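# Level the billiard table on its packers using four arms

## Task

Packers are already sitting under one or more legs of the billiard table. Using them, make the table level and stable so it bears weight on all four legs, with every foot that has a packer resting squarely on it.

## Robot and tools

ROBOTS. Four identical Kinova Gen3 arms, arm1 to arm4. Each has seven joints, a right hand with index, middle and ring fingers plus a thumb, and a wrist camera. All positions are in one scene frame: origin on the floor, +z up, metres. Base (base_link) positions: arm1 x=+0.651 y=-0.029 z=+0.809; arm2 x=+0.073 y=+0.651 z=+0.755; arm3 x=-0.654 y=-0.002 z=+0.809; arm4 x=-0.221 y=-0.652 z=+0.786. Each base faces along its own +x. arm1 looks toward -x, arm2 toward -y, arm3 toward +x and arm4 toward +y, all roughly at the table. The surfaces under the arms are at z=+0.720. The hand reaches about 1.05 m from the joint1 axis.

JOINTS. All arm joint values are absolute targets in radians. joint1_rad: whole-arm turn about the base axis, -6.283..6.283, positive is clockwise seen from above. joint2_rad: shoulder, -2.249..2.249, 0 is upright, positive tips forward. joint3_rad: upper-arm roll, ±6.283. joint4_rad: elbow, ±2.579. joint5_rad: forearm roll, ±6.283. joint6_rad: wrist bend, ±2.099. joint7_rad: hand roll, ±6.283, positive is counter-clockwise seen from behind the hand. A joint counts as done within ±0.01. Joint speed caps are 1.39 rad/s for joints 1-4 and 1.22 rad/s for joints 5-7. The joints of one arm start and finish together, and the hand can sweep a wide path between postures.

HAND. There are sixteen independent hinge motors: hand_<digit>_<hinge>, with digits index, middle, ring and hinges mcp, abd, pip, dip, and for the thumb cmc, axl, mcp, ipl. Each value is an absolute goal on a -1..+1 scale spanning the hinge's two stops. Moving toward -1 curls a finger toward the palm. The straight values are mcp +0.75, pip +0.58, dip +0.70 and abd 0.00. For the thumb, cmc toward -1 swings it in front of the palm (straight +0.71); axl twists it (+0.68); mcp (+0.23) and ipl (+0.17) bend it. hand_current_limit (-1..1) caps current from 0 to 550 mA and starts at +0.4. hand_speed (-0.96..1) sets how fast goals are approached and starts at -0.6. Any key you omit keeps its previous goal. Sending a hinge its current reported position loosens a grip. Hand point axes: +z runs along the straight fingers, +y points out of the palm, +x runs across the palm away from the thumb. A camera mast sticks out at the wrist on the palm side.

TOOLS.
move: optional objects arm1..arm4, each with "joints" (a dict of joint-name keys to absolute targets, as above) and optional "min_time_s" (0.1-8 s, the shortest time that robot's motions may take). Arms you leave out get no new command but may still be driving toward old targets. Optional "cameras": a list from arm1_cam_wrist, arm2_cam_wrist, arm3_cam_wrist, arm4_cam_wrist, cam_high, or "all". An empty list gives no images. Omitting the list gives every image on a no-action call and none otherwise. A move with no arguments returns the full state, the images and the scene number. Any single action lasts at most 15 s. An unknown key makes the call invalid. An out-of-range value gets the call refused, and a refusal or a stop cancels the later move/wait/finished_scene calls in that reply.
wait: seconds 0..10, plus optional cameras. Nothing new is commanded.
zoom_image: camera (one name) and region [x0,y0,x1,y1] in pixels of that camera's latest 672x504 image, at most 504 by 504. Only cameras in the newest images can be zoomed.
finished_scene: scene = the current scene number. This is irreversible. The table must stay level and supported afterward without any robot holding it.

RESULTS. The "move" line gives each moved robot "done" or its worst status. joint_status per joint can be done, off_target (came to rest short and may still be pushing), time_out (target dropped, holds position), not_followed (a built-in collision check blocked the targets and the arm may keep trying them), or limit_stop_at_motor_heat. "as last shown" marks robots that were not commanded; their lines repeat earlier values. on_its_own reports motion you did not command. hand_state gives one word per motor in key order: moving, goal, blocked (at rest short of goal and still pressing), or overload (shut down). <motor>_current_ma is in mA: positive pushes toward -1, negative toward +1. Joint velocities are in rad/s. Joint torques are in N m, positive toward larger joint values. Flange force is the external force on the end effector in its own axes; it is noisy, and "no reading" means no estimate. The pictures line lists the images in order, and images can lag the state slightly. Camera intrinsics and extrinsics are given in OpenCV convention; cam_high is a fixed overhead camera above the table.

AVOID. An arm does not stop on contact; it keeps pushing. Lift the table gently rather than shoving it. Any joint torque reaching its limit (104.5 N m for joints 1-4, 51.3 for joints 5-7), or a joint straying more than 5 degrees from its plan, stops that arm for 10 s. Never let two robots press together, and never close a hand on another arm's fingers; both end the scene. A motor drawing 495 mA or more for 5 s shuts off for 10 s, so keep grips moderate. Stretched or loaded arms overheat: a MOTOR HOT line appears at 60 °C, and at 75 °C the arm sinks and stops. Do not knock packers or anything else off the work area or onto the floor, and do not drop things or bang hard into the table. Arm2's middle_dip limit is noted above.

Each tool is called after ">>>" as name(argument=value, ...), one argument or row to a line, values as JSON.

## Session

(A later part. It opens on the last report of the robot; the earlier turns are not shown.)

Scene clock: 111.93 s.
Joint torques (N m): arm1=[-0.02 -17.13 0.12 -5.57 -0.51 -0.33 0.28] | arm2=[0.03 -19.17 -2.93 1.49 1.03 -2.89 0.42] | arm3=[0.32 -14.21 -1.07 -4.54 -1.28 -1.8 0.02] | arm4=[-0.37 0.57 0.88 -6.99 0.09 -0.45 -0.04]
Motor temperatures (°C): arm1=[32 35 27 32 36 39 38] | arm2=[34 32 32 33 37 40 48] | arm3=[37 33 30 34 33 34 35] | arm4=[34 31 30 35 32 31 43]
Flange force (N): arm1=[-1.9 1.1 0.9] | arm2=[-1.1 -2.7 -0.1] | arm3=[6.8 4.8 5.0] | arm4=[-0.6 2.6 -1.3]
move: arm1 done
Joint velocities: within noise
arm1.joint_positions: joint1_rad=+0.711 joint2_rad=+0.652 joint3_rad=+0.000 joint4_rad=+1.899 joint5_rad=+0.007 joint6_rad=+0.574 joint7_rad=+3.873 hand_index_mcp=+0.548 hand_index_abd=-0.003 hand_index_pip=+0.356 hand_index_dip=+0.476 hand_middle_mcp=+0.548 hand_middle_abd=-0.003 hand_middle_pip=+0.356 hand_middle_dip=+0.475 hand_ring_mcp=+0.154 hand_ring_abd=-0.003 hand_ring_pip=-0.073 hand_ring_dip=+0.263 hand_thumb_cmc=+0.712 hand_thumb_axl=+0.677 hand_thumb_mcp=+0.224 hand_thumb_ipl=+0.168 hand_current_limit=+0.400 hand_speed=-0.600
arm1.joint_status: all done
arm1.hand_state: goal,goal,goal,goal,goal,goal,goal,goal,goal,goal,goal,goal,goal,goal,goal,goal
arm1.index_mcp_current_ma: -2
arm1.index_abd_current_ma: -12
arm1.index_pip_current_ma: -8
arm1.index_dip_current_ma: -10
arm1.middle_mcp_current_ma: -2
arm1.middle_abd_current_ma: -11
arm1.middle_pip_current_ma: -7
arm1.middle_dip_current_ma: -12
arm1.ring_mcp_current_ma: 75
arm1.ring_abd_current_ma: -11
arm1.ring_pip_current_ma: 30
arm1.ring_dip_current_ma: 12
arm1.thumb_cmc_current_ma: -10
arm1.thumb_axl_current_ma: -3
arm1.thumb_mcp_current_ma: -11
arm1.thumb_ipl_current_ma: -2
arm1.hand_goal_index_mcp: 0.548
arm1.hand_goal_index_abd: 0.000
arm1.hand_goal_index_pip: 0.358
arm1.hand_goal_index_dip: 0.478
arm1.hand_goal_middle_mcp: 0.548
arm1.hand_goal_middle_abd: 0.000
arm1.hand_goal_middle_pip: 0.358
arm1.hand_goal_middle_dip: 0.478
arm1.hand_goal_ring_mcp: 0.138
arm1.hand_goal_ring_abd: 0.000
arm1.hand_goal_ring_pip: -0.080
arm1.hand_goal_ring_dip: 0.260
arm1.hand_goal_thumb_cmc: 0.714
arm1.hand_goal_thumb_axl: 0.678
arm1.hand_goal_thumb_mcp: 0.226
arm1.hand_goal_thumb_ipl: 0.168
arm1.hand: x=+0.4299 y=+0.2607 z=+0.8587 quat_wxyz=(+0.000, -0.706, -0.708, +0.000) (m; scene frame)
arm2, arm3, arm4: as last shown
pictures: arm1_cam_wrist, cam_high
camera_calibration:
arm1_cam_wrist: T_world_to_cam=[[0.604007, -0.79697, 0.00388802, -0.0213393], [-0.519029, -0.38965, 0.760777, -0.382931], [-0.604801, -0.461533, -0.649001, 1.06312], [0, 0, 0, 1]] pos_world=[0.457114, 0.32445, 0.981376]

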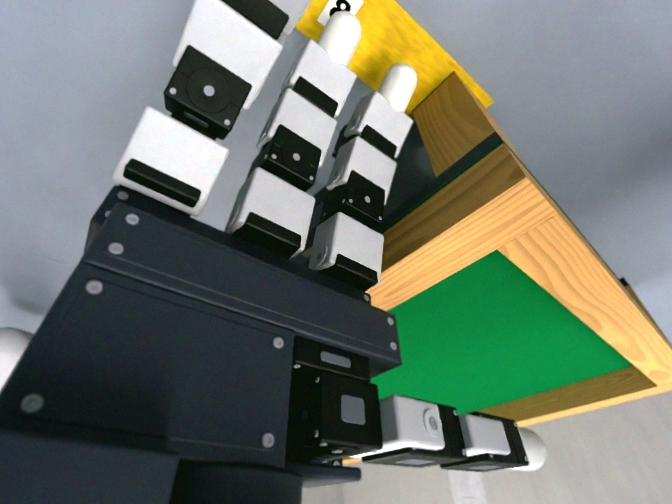

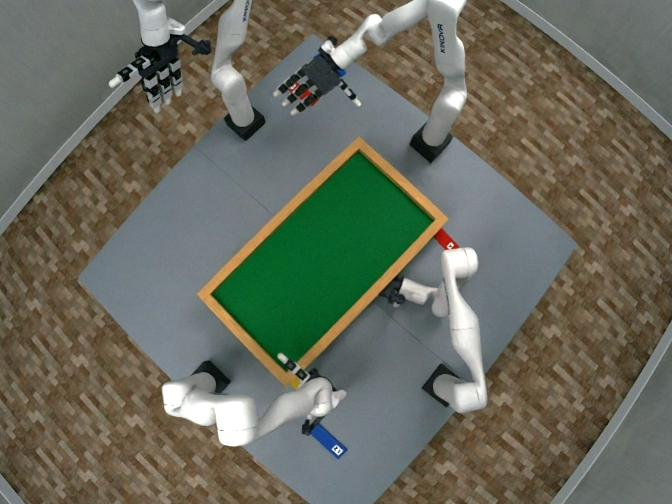

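>>> move(
  arm1={"joints":{"joint1_rad":0.7115,"joint2_rad":0.7175,"joint4_rad":1.9109,"joint5_rad":0.0082,"joint6_rad":0.4964},"min_time_s":3},
)

>>> move(
  arm2={"joints":{"joint2_rad":1.4119,"joint4_rad":2.0585,"joint5_rad":1.0775,"joint6_rad":-1.6727,"joint7_rad":0.2954},"min_time_s":3},
  cameras=["arm1_cam_wrist","arm2_cam_wrist"],
)

Scene clock: 115.67 s.
Joint torques (N m): arm1=[1.48 -11.24 1.55 -1.23 0.17 0.32 0.56] | arm2=[0.11 -19.12 -2.9 1.47 1.04 -2.85 0.46] | arm3=[0.39 -14.19 -1.05 -4.59 -1.29 -1.77 -0.01] | arm4=[-0.42 0.53 0.86 -7.03 0.09 -0.45 -0.02]
Motor temperatures (°C): arm1=[32 35 27 32 36 39 38] | arm2=[34 32 32 33 37 40 48] | arm3=[37 33 30 34 33 34 35] | arm4=[34 31 30 35 32 31 43]
Flange force (N): arm1=[-2.0 -4.4 -12.8] | arm2=[-1.0 -2.5 0.0] | arm3=[6.5 4.7 5.1] | arm4=[-0.6 2.6 -1.2]
move: arm1 done
Joint velocities: within noise
arm1.joint_positions: joint1_rad=+0.711 joint2_rad=+0.717 joint3_rad=+0.000 joint4_rad=+1.911 joint5_rad=+0.008 joint6_rad=+0.496 joint7_rad=+3.873 hand_index_mcp=+0.543 hand_index_abd=-0.002 hand_index_pip=+0.324 hand_index_dip=+0.456 hand_middle_mcp=+0.522 hand_middle_abd=-0.001 hand_middle_pip=+0.340 hand_middle_dip=+0.467 hand_ring_mcp=+0.154 hand_ring_abd=-0.003 hand_ring_pip=-0.073 hand_ring_dip=+0.263 hand_thumb_cmc=+0.712 hand_thumb_axl=+0.677 hand_thumb_mcp=+0.224 hand_thumb_ipl=+0.168 hand_current_limit=+0.400 hand_speed=-0.600
arm1.joint_status: all done
arm1.hand_state: goal,goal,blocked,blocked,blocked,goal,goal,goal,goal,goal,goal,goal,goal,goal,goal,goal
arm1.index_mcp_current_ma: -21
arm1.index_abd_current_ma: -7
arm1.index_pip_current_ma: -155
arm1.index_dip_current_ma: -100
arm1.middle_mcp_current_ma: -126
arm1.middle_abd_current_ma: -4
arm1.middle_pip_current_ma: -80
arm1.middle_dip_current_ma: -48
arm1.ring_mcp_current_ma: 75
arm1.ring_abd_current_ma: -11
arm1.ring_pip_current_ma: 30
arm1.ring_dip_current_ma: 12
arm1.thumb_cmc_current_ma: -10
arm1.thumb_axl_current_ma: -3
arm1.thumb_mcp_current_ma: -11
arm1.thumb_ipl_current_ma: -2
arm1.hand_goal_index_mcp: 0.548
arm1.hand_goal_index_abd: 0.000
arm1.hand_goal_index_pip: 0.358
arm1.hand_goal_index_dip: 0.478
arm1.hand_goal_middle_mcp: 0.548
arm1.hand_goal_middle_abd: 0.000
arm1.hand_goal_middle_pip: 0.358
arm1.hand_goal_middle_dip: 0.478
arm1.hand_goal_ring_mcp: 0.138
arm1.hand_goal_ring_abd: 0.000
arm1.hand_goal_ring_pip: -0.080
arm1.hand_goal_ring_dip: 0.260
arm1.hand_goal_thumb_cmc: 0.714
arm1.hand_goal_thumb_axl: 0.678
arm1.hand_goal_thumb_mcp: 0.226
arm1.hand_goal_thumb_ipl: 0.168
arm1.hand: x=+0.4298 y=+0.2608 z=+0.8283 quat_wxyz=(+0.000, -0.706, -0.708, +0.000) (m; scene frame)
arm2, arm3: as last shown
arm4.joint_positions: joint1_rad=+1.600 joint2_rad=-0.412 joint3_rad=-0.089 joint4_rad=+1.389 joint5_rad=-0.045 joint6_rad=+1.839 joint7_rad=+1.627 hand_index_mcp=+0.753 hand_index_abd=+0.000 hand_index_pip=+0.577 hand_index_dip=+0.696 hand_middle_mcp=+0.753 hand_middle_abd=+0.000 hand_middle_pip=+0.577 hand_middle_dip=+0.696 hand_ring_mcp=+0.753 hand_ring_abd=+0.000 hand_ring_pip=+0.577 hand_ring_dip=+0.696 hand_thumb_cmc=+0.714 hand_thumb_axl=+0.677 hand_thumb_mcp=+0.224 hand_thumb_ipl=+0.168 hand_current_limit=+0.400 hand_speed=-0.600
arm4.joint_status: not commanded
arm4.hand_state: goal,goal,goal,goal,goal,goal,goal,goal,goal,goal,goal,goal,goal,goal,goal,goal
arm4.index_mcp_current_ma: 0
arm4.index_abd_current_ma: 0
arm4.index_pip_current_ma: 0
arm4.index_dip_current_ma: 0
arm4.middle_mcp_current_ma: 0
arm4.middle_abd_current_ma: 0
arm4.middle_pip_current_ma: 0
arm4.middle_dip_current_ma: 0
arm4.ring_mcp_current_ma: 0
arm4.ring_abd_current_ma: 0
arm4.ring_pip_current_ma: 0
arm4.ring_dip_current_ma: 0
arm4.thumb_cmc_current_ma: 0
arm4.thumb_axl_current_ma: 0
arm4.thumb_mcp_current_ma: 0
arm4.thumb_ipl_current_ma: 0
arm4.hand_goal_index_mcp: 0.754
arm4.hand_goal_index_abd: 0.000
arm4.hand_goal_index_pip: 0.576
arm4.hand_goal_index_dip: 0.696
arm4.hand_goal_middle_mcp: 0.754
arm4.hand_goal_middle_abd: 0.000
arm4.hand_goal_middle_pip: 0.576
arm4.hand_goal_middle_dip: 0.696
arm4.hand_goal_ring_mcp: 0.754
arm4.hand_goal_ring_abd: 0.000
arm4.hand_goal_ring_pip: 0.576
arm4.hand_goal_ring_dip: 0.696
arm4.hand_goal_thumb_cmc: 0.714
arm4.hand_goal_thumb_axl: 0.678
arm4.hand_goal_thumb_mcp: 0.226
arm4.hand_goal_thumb_ipl: 0.168
arm4.hand: x=-0.0186 y=-0.5652 z=+1.3519 quat_wxyz=(+0.160, -0.045, +0.986, -0.002) (m; scene frame)
pictures: none

Scene clock: 119.03 s.
Joint torques (N m): arm1=[0.6 -14 0.61 -3.25 -0.23 -0.26 0.45] | arm2=[1.09 -24.27 -3.85 1.15 1.37 -5.16 0.94] | arm3=[0.32 -14.17 -1.09 -4.55 -1.3 -1.77 -0.01] | arm4=[-0.44 0.65 1.03 -6.93 0.04 -0.46 0.02]
Motor temperatures (°C): arm1=[32 35 27 32 36 39 38] | arm2=[33 32 32 33 37 40 48] | arm3=[37 33 30 34 33 34 35] | arm4=[34 31 30 35 32 31 43]
Flange force (N): arm1=[-2.0 -1.2 -7.5] | arm2=[-0.2 -14.1 2.9] | arm3=[6.7 4.8 4.8] | arm4=[-0.7 3.3 -1.5]
move: arm2 done
Joint velocities: within noise
arm1, arm4: as last shown
arm1.joint_positions: joint1_rad=+0.711 joint2_rad=+0.718 joint3_rad=+0.000 joint4_rad=+1.911 joint5_rad=+0.008 joint6_rad=+0.496 joint7_rad=+3.873 hand_index_mcp=+0.538 hand_index_abd=-0.003 hand_index_pip=+0.324 hand_index_dip=+0.456 hand_middle_mcp=+0.519 hand_middle_abd=-0.002 hand_middle_pip=+0.339 hand_middle_dip=+0.467 hand_ring_mcp=+0.154 hand_ring_abd=-0.003 hand_ring_pip=-0.073 hand_ring_dip=+0.263 hand_thumb_cmc=+0.712 hand_thumb_axl=+0.677 hand_thumb_mcp=+0.224 hand_thumb_ipl=+0.168 hand_current_limit=+0.400 hand_speed=-0.600
arm1.index_mcp_current_ma: -44
arm1.index_abd_current_ma: -10
arm1.index_pip_current_ma: -157
arm1.middle_mcp_current_ma: -141
arm1.middle_abd_current_ma: -7
arm1.middle_pip_current_ma: -84
arm1.middle_dip_current_ma: -49
arm2.joint_positions: joint1_rad=+0.756 joint2_rad=+1.412 joint3_rad=+0.000 joint4_rad=+2.058 joint5_rad=+1.077 joint6_rad=-1.673 joint7_rad=+0.295 hand_index_mcp=+0.761 hand_index_abd=-0.001 hand_index_pip=+0.577 hand_index_dip=+0.696 hand_middle_mcp=+0.761 hand_middle_abd=-0.001 hand_middle_pip=+0.577 hand_middle_dip=+0.696 hand_ring_mcp=+0.761 hand_ring_abd=-0.002 hand_ring_pip=+0.577 hand_ring_dip=+0.696 hand_thumb_cmc=+0.905 hand_thumb_axl=+0.678 hand_thumb_mcp=+0.226 hand_thumb_ipl=+0.168 hand_current_limit=+0.400 hand_speed=-0.600
arm2.joint_status: all done
arm2.hand_state: goal,goal,goal,goal,goal,goal,goal,goal,goal,goal,goal,goal,blocked,goal,goal,goal
arm2.index_mcp_current_ma: 5
arm2.index_abd_current_ma: 0
arm2.index_pip_current_ma: 0
arm2.index_dip_current_ma: 0
arm2.middle_mcp_current_ma: 6
arm2.middle_abd_current_ma: 0
arm2.middle_pip_current_ma: 0
arm2.middle_dip_current_ma: 0
arm2.ring_mcp_current_ma: 5
arm2.ring_abd_current_ma: 0
arm2.ring_pip_current_ma: 0
arm2.ring_dip_current_ma: 0
arm2.thumb_cmc_current_ma: 57
arm2.thumb_axl_current_ma: 0
arm2.thumb_mcp_current_ma: 0
arm2.thumb_ipl_current_ma: 0
arm2.hand_goal_index_mcp: 0.754
arm2.hand_goal_index_abd: 0.000
arm2.hand_goal_index_pip: 0.576
arm2.hand_goal_index_dip: 0.696
arm2.hand_goal_middle_mcp: 0.754
arm2.hand_goal_middle_abd: 0.000
arm2.hand_goal_middle_pip: 0.576
arm2.hand_goal_middle_dip: 0.696
arm2.hand_goal_ring_mcp: 0.754
arm2.hand_goal_ring_abd: 0.000
arm2.hand_goal_ring_pip: 0.576
arm2.hand_goal_ring_dip: 0.696
arm2.hand_goal_thumb_cmc: 0.870
arm2.hand_goal_thumb_axl: 0.678
arm2.hand_goal_thumb_mcp: 0.226
arm2.hand_goal_thumb_ipl: 0.168
arm2.hand: x=-0.0710 y=+0.1372 z=+0.8764 quat_wxyz=(+0.678, +0.714, +0.126, +0.119) (m; scene frame)
arm3.joint_positions: joint1_rad=+1.315 joint2_rad=+0.300 joint3_rad=+0.000 joint4_rad=+2.211 joint5_rad=+1.465 joint6_rad=-0.780 joint7_rad=+3.040 hand_index_mcp=+0.749 hand_index_abd=+0.003 hand_index_pip=+0.576 hand_index_dip=+0.696 hand_middle_mcp=+0.749 hand_middle_abd=+0.003 hand_middle_pip=+0.576 hand_middle_dip=+0.696 hand_ring_mcp=+0.749 hand_ring_abd=+0.003 hand_ring_pip=+0.576 hand_ring_dip=+0.696 hand_thumb_cmc=+0.709 hand_thumb_axl=+0.677 hand_thumb_mcp=+0.225 hand_thumb_ipl=+0.168 hand_current_limit=+0.400 hand_speed=-0.600
arm3.joint_status: not commanded
arm3.hand_state: goal,goal,goal,goal,goal,goal,goal,goal,goal,goal,goal,goal,goal,goal,goal,goal
arm3.index_mcp_current_ma: -4
arm3.index_abd_current_ma: 1
arm3.index_pip_current_ma: 0
arm3.index_dip_current_ma: 0
arm3.middle_mcp_current_ma: -4
arm3.middle_abd_current_ma: 1
arm3.middle_pip_current_ma: 0
arm3.middle_dip_current_ma: 0
arm3.ring_mcp_current_ma: -4
arm3.ring_abd_current_ma: 1
arm3.ring_pip_current_ma: 0
arm3.ring_dip_current_ma: 0
arm3.thumb_cmc_current_ma: -3
arm3.thumb_axl_current_ma: 0
arm3.thumb_mcp_current_ma: 0
arm3.thumb_ipl_current_ma: 0
arm3.hand_goal_index_mcp: 0.754
arm3.hand_goal_index_abd: 0.000
arm3.hand_goal_index_pip: 0.576
arm3.hand_goal_index_dip: 0.696
arm3.hand_goal_middle_mcp: 0.754
arm3.hand_goal_middle_abd: 0.000
arm3.hand_goal_middle_pip: 0.576
arm3.hand_goal_middle_dip: 0.696
arm3.hand_goal_ring_mcp: 0.754
arm3.hand_goal_ring_abd: 0.000
arm3.hand_goal_ring_pip: 0.576
arm3.hand_goal_ring_dip: 0.696
arm3.hand_goal_thumb_cmc: 0.714
arm3.hand_goal_thumb_axl: 0.678
arm3.hand_goal_thumb_mcp: 0.226
arm3.hand_goal_thumb_ipl: 0.168
arm3.hand: x=-0.4289 y=-0.4222 z=+1.0146 quat_wxyz=(+0.122, -0.698, +0.528, -0.468) (m; scene frame)
pictures: arm1_cam_wrist, arm2_cam_wrist
camera_calibration:
arm1_cam_wrist: T_world_to_cam=[[0.6049, -0.796292, 0.00390045, -0.0215782], [-0.518587, -0.390216, 0.760789, -0.359859], [-0.604288, -0.462224, -0.648988, 1.04334], [0, 0, 0, 1]] pos_world=[0.456913, 0.324652, 0.950976]
arm2_cam_wrist: T_world_to_cam=[[-0.703524, -0.273122, 0.656093, -0.552697], [-0.667144, 0.571947, -0.47728, 0.244154], [-0.244895, -0.773486, -0.58459, 0.725747], [0, 0, 0, 1]] pos_world=[-0.0482186, 0.270758, 0.903415]

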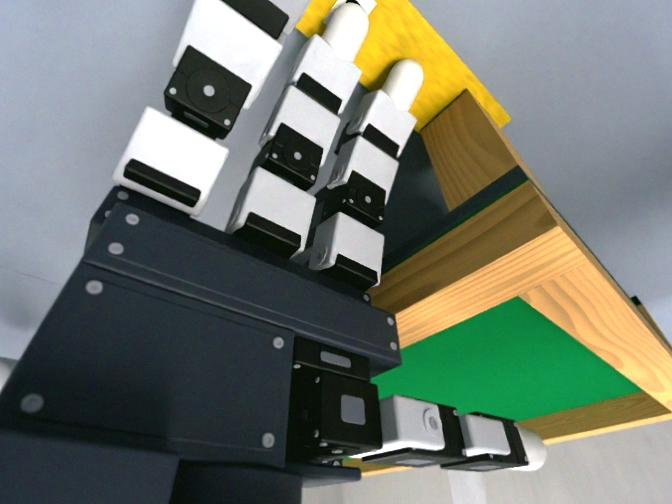

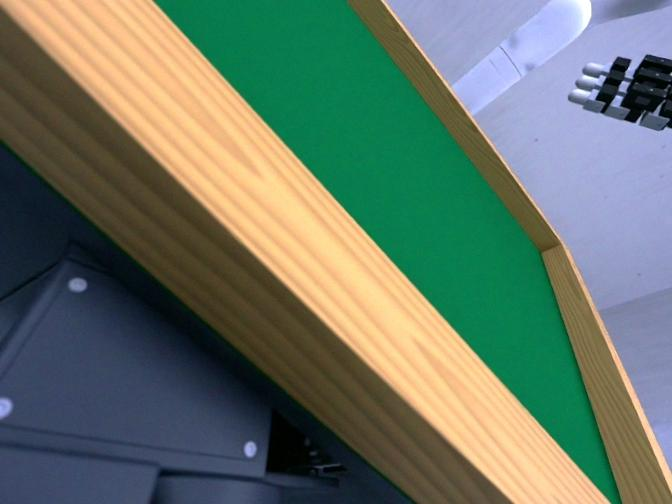

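>>> move(
  arm2={"joints": {"joint2_rad": 1.3967, "joint4_rad": 2.0704, "joint5_rad": 1.0771, "joint6_rad": -1.6712, "joint7_rad": 0.2926}, "min_time_s": 4},
  cameras=["arm1_cam_wrist", "cam_high"],
)

Scene clock: 124.50 s.
Joint torques (N m): arm1=[0.57 -13.92 0.63 -3.2 -0.28 -0.23 0.46] | arm2=[1.06 -39.47 -9.43 1.55 3.98 -12.4 1.54] | arm3=[0.35 -14.17 -1.09 -4.56 -1.28 -1.76 -0.01] | arm4=[-0.46 0.51 0.92 -6.99 0.08 -0.51 -0.01]
Motor temperatures (°C): arm1=[32 35 27 32 36 39 38] | arm2=[33 33 32 33 37 40 48] | arm3=[37 33 30 34 33 34 35] | arm4=[34 31 30 35 32 31 43]
Flange force (N): arm1=[-2.0 -1.2 -7.6] | arm2=[-1.8 -51.2 7.7] | arm3=[6.6 4.8 4.9] | arm4=[-0.8 2.8 -1.5]
move: arm2 done
Joint velocities: within noise
arm1, arm3, arm4: as last shown
arm1.joint_positions: joint1_rad=+0.711 joint2_rad=+0.717 joint3_rad=+0.000 joint4_rad=+1.911 joint5_rad=+0.008 joint6_rad=+0.496 joint7_rad=+3.873 hand_index_mcp=+0.538 hand_index_abd=-0.003 hand_index_pip=+0.324 hand_index_dip=+0.456 hand_middle_mcp=+0.519 hand_middle_abd=-0.002 hand_middle_pip=+0.339 hand_middle_dip=+0.467 hand_ring_mcp=+0.154 hand_ring_abd=-0.003 hand_ring_pip=-0.073 hand_ring_dip=+0.263 hand_thumb_cmc=+0.712 hand_thumb_axl=+0.677 hand_thumb_mcp=+0.224 hand_thumb_ipl=+0.168 hand_current_limit=+0.400 hand_speed=-0.600
arm2.joint_positions: joint1_rad=+0.756 joint2_rad=+1.397 joint3_rad=+0.000 joint4_rad=+2.070 joint5_rad=+1.077 joint6_rad=-1.671 joint7_rad=+0.293 hand_index_mcp=+0.761 hand_index_abd=-0.001 hand_index_pip=+0.577 hand_index_dip=+0.696 hand_middle_mcp=+0.761 hand_middle_abd=-0.001 hand_middle_pip=+0.577 hand_middle_dip=+0.696 hand_ring_mcp=+0.761 hand_ring_abd=-0.002 hand_ring_pip=+0.577 hand_ring_dip=+0.696 hand_thumb_cmc=+0.927 hand_thumb_axl=+0.683 hand_thumb_mcp=+0.226 hand_thumb_ipl=+0.168 hand_current_limit=+0.400 hand_speed=-0.600
arm2.joint_status: all done
arm2.hand_state: goal,goal,goal,goal,goal,goal,goal,goal,goal,goal,goal,goal,blocked,goal,goal,goal
arm2.index_mcp_current_ma: 5
arm2.index_abd_current_ma: 0
arm2.index_pip_current_ma: 0
arm2.index_dip_current_ma: 0
arm2.middle_mcp_current_ma: 6
arm2.middle_abd_current_ma: 0
arm2.middle_pip_current_ma: 0
arm2.middle_dip_current_ma: 0
arm2.ring_mcp_current_ma: 5
arm2.ring_abd_current_ma: 0
arm2.ring_pip_current_ma: 0
arm2.ring_dip_current_ma: 0
arm2.thumb_cmc_current_ma: 117
arm2.thumb_axl_current_ma: 4
arm2.thumb_mcp_current_ma: 0
arm2.thumb_ipl_current_ma: 0
arm2.hand_goal_index_mcp: 0.754
arm2.hand_goal_index_abd: 0.000
arm2.hand_goal_index_pip: 0.576
arm2.hand_goal_index_dip: 0.696
arm2.hand_goal_middle_mcp: 0.754
arm2.hand_goal_middle_abd: 0.000
arm2.hand_goal_middle_pip: 0.576
arm2.hand_goal_middle_dip: 0.696
arm2.hand_goal_ring_mcp: 0.754
arm2.hand_goal_ring_abd: 0.000
arm2.hand_goal_ring_pip: 0.576
arm2.hand_goal_ring_dip: 0.696
arm2.hand_goal_thumb_cmc: 0.870
arm2.hand_goal_thumb_axl: 0.678
arm2.hand_goal_thumb_mcp: 0.226
arm2.hand_goal_thumb_ipl: 0.168
arm2.hand: x=-0.0710 y=+0.1373 z=+0.8824 quat_wxyz=(+0.678, +0.714, +0.126, +0.119) (m; scene frame)
pictures: arm1_cam_wrist, cam_high
camera_calibration:
arm1_cam_wrist: T_world_to_cam=[[0.6049, -0.796292, 0.00390045, -0.0215782], [-0.518587, -0.390216, 0.760789, -0.359859], [-0.604288, -0.462224, -0.648988, 1.04334], [0, 0, 0, 1]] pos_world=[0.456913, 0.324652, 0.950976]

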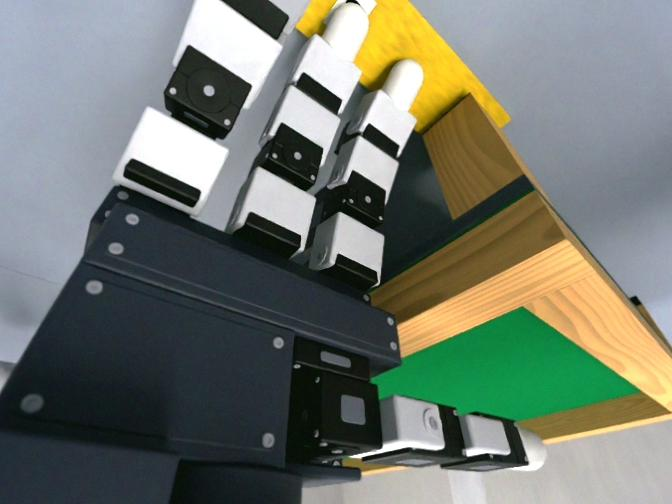

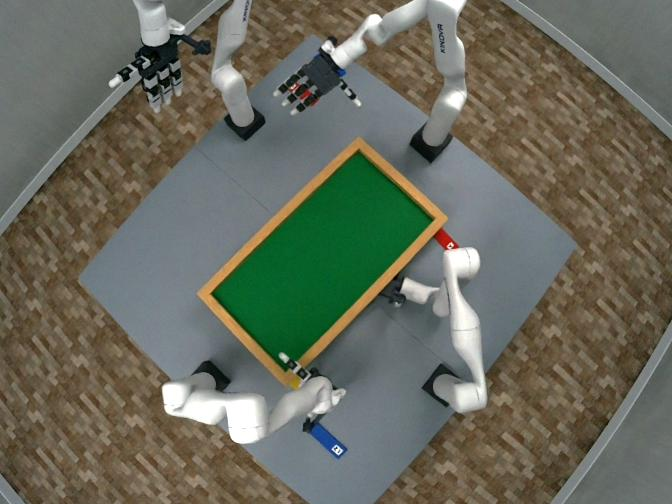

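>>> zoom_image(
  camera="arm1_cam_wrist",
  region=[380, 60, 560, 260],
)

>>> move(
  arm2={"joints": {"joint2_rad": 1.3865, "joint4_rad": 2.0784, "joint5_rad": 1.0771, "joint6_rad": -1.6702, "joint7_rad": 0.2906}, "min_time_s": 3},
  cameras=["arm1_cam_wrist"],
)

>>> zoom_image(
  camera="arm1_cam_wrist",
  region=[380, 60, 560, 260],
)

Scaled by 2.520 from the camera's 672x504 image, which has a finer 960x720 frame.

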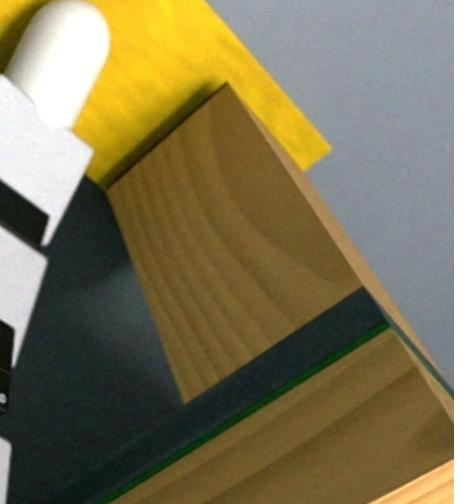

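Scene clock: 127.97 s.
Joint torques (N m): arm1=[0.61 -13.99 0.64 -3.26 -0.28 -0.26 0.45] | arm2=[1.93 -39.93 -9.01 1.65 3.87 -12.72 1.75] | arm3=[0.32 -14.2 -1.06 -4.59 -1.28 -1.79 0.02] | arm4=[-0.41 0.65 0.95 -6.94 0.07 -0.45 -0.03]
Motor temperatures (°C): arm1=[32 35 27 32 36 39 38] | arm2=[33 33 32 33 37 40 48] | arm3=[37 33 30 34 33 34 35] | arm4=[34 31 30 35 32 31 43]
Flange force (N): arm1=[-2.1 -1.2 -7.5] | arm2=[-1.9 -52.3 10.2] | arm3=[6.7 4.7 4.9] | arm4=[-0.6 2.9 -1.4]
move: arm2 done
Joint velocities: within noise
arm1, arm3, arm4: as last shown
arm2.joint_positions: joint1_rad=+0.756 joint2_rad=+1.387 joint3_rad=+0.000 joint4_rad=+2.078 joint5_rad=+1.077 joint6_rad=-1.670 joint7_rad=+0.291 hand_index_mcp=+0.761 hand_index_abd=-0.001 hand_index_pip=+0.577 hand_index_dip=+0.696 hand_middle_mcp=+0.761 hand_middle_abd=-0.001 hand_middle_pip=+0.577 hand_middle_dip=+0.696 hand_ring_mcp=+0.761 hand_ring_abd=-0.002 hand_ring_pip=+0.577 hand_ring_dip=+0.696 hand_thumb_cmc=+0.930 hand_thumb_axl=+0.683 hand_thumb_mcp=+0.226 hand_thumb_ipl=+0.168 hand_current_limit=+0.400 hand_speed=-0.600
arm2.joint_status: all done
arm2.hand_state: goal,goal,goal,goal,goal,goal,goal,goal,goal,goal,goal,goal,blocked,goal,goal,goal
arm2.index_mcp_current_ma: 5
arm2.index_abd_current_ma: 0
arm2.index_pip_current_ma: 0
arm2.index_dip_current_ma: 0
arm2.middle_mcp_current_ma: 6
arm2.middle_abd_current_ma: 0
arm2.middle_pip_current_ma: 0
arm2.middle_dip_current_ma: 0
arm2.ring_mcp_current_ma: 5
arm2.ring_abd_current_ma: 0
arm2.ring_pip_current_ma: 0
arm2.ring_dip_current_ma: 0
arm2.thumb_cmc_current_ma: 126
arm2.thumb_axl_current_ma: 4
arm2.thumb_mcp_current_ma: 0
arm2.thumb_ipl_current_ma: 0
arm2.hand_goal_index_mcp: 0.754
arm2.hand_goal_index_abd: 0.000
arm2.hand_goal_index_pip: 0.576
arm2.hand_goal_index_dip: 0.696
arm2.hand_goal_middle_mcp: 0.754
arm2.hand_goal_middle_abd: 0.000
arm2.hand_goal_middle_pip: 0.576
arm2.hand_goal_middle_dip: 0.696
arm2.hand_goal_ring_mcp: 0.754
arm2.hand_goal_ring_abd: 0.000
arm2.hand_goal_ring_pip: 0.576
arm2.hand_goal_ring_dip: 0.696
arm2.hand_goal_thumb_cmc: 0.870
arm2.hand_goal_thumb_axl: 0.678
arm2.hand_goal_thumb_mcp: 0.226
arm2.hand_goal_thumb_ipl: 0.168
arm2.hand: x=-0.0709 y=+0.1374 z=+0.8864 quat_wxyz=(+0.678, +0.714, +0.126, +0.119) (m; scene frame)
pictures: arm1_cam_wrist
camera_calibration:
arm1_cam_wrist: T_world_to_cam=[[0.6049, -0.796292, 0.00390045, -0.0215782], [-0.518587, -0.390216, 0.760789, -0.359859], [-0.604288, -0.462224, -0.648988, 1.04334], [0, 0, 0, 1]] pos_world=[0.456913, 0.324652, 0.950976]

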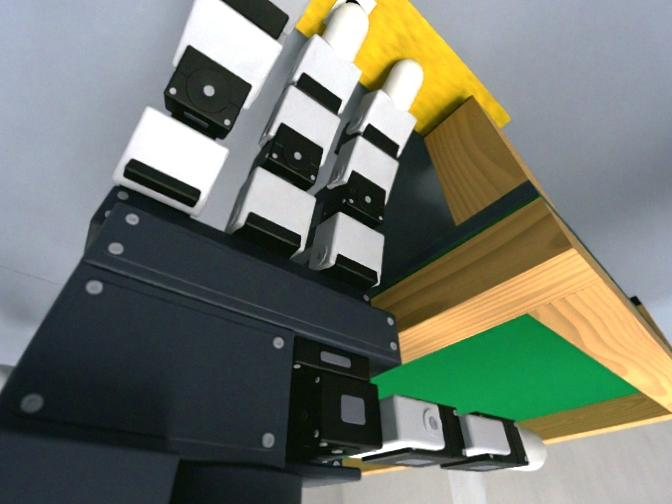

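Scaled by 2.520 from the camera's 672x504 image, which has a finer 960x720 frame.

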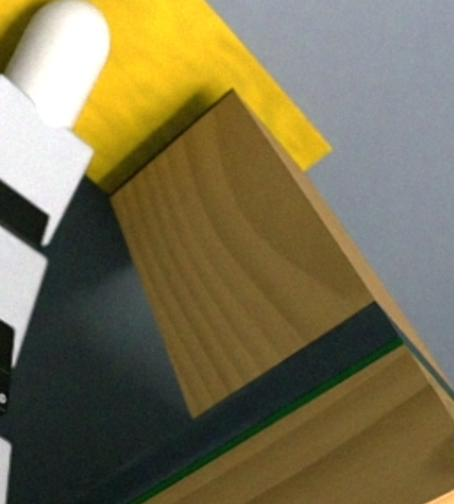

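>>> move(
  arm2={"joints": {"joint2_rad": 1.3670, "joint4_rad": 2.0936, "joint5_rad": 1.0771, "joint6_rad": -1.6682, "joint7_rad": 0.2868}, "min_time_s": 4},
  cameras=["arm1_cam_wrist"],
)

>>> zoom_image(
  camera="arm1_cam_wrist",
  region=[380, 60, 560, 260],
)

Scene clock: 132.37 s.
Joint torques (N m): arm1=[0.59 -13.99 0.67 -3.21 -0.25 -0.25 0.42] | arm2=[3 -42.45 -8.74 -0.34 3.32 -13.88 2.87] | arm3=[0.32 -14.19 -1.06 -4.57 -1.27 -1.79 -0.02] | arm4=[-0.44 0.54 0.92 -6.99 0.04 -0.52 0]
Motor temperatures (°C): arm1=[32 35 27 32 36 39 38] | arm2=[33 34 32 33 37 41 48] | arm3=[37 33 30 34 33 34 35] | arm4=[34 31 30 35 32 31 43]
Flange force (N): arm1=[-1.9 -1.2 -7.5] | arm2=[0.6 -54.2 10.7] | arm3=[6.5 4.8 5.1] | arm4=[-0.7 2.8 -1.5]
move: arm2 done
Joint velocities: within noise
arm1, arm3, arm4: as last shown
arm2.joint_positions: joint1_rad=+0.756 joint2_rad=+1.367 joint3_rad=+0.000 joint4_rad=+2.094 joint5_rad=+1.077 joint6_rad=-1.668 joint7_rad=+0.287 hand_index_mcp=+0.761 hand_index_abd=-0.001 hand_index_pip=+0.577 hand_index_dip=+0.696 hand_middle_mcp=+0.761 hand_middle_abd=-0.001 hand_middle_pip=+0.577 hand_middle_dip=+0.696 hand_ring_mcp=+0.761 hand_ring_abd=-0.002 hand_ring_pip=+0.577 hand_ring_dip=+0.696 hand_thumb_cmc=+0.931 hand_thumb_axl=+0.684 hand_thumb_mcp=+0.226 hand_thumb_ipl=+0.168 hand_current_limit=+0.400 hand_speed=-0.600
arm2.joint_status: all done
arm2.hand_state: goal,goal,goal,goal,goal,goal,goal,goal,goal,goal,goal,goal,blocked,goal,goal,goal
arm2.index_mcp_current_ma: 5
arm2.index_abd_current_ma: 0
arm2.index_pip_current_ma: 0
arm2.index_dip_current_ma: 0
arm2.middle_mcp_current_ma: 6
arm2.middle_abd_current_ma: 0
arm2.middle_pip_current_ma: 0
arm2.middle_dip_current_ma: 0
arm2.ring_mcp_current_ma: 6
arm2.ring_abd_current_ma: 0
arm2.ring_pip_current_ma: 0
arm2.ring_dip_current_ma: 0
arm2.thumb_cmc_current_ma: 128
arm2.thumb_axl_current_ma: 5
arm2.thumb_mcp_current_ma: 0
arm2.thumb_ipl_current_ma: 0
arm2.hand_goal_index_mcp: 0.754
arm2.hand_goal_index_abd: 0.000
arm2.hand_goal_index_pip: 0.576
arm2.hand_goal_index_dip: 0.696
arm2.hand_goal_middle_mcp: 0.754
arm2.hand_goal_middle_abd: 0.000
arm2.hand_goal_middle_pip: 0.576
arm2.hand_goal_middle_dip: 0.696
arm2.hand_goal_ring_mcp: 0.754
arm2.hand_goal_ring_abd: 0.000
arm2.hand_goal_ring_pip: 0.576
arm2.hand_goal_ring_dip: 0.696
arm2.hand_goal_thumb_cmc: 0.870
arm2.hand_goal_thumb_axl: 0.678
arm2.hand_goal_thumb_mcp: 0.226
arm2.hand_goal_thumb_ipl: 0.168
arm2.hand: x=-0.0707 y=+0.1377 z=+0.8941 quat_wxyz=(+0.678, +0.714, +0.126, +0.120) (m; scene frame)
pictures: arm1_cam_wrist
camera_calibration:
arm1_cam_wrist: T_world_to_cam=[[0.6049, -0.796292, 0.00390045, -0.0215782], [-0.518587, -0.390216, 0.760789, -0.359859], [-0.604288, -0.462224, -0.648988, 1.04334], [0, 0, 0, 1]] pos_world=[0.456913, 0.324652, 0.950976]

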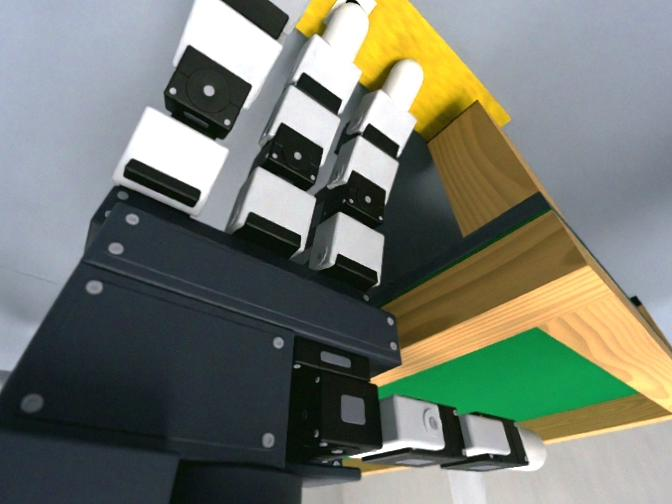

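Scaled by 2.520 from the camera's 672x504 image, which has a finer 960x720 frame.

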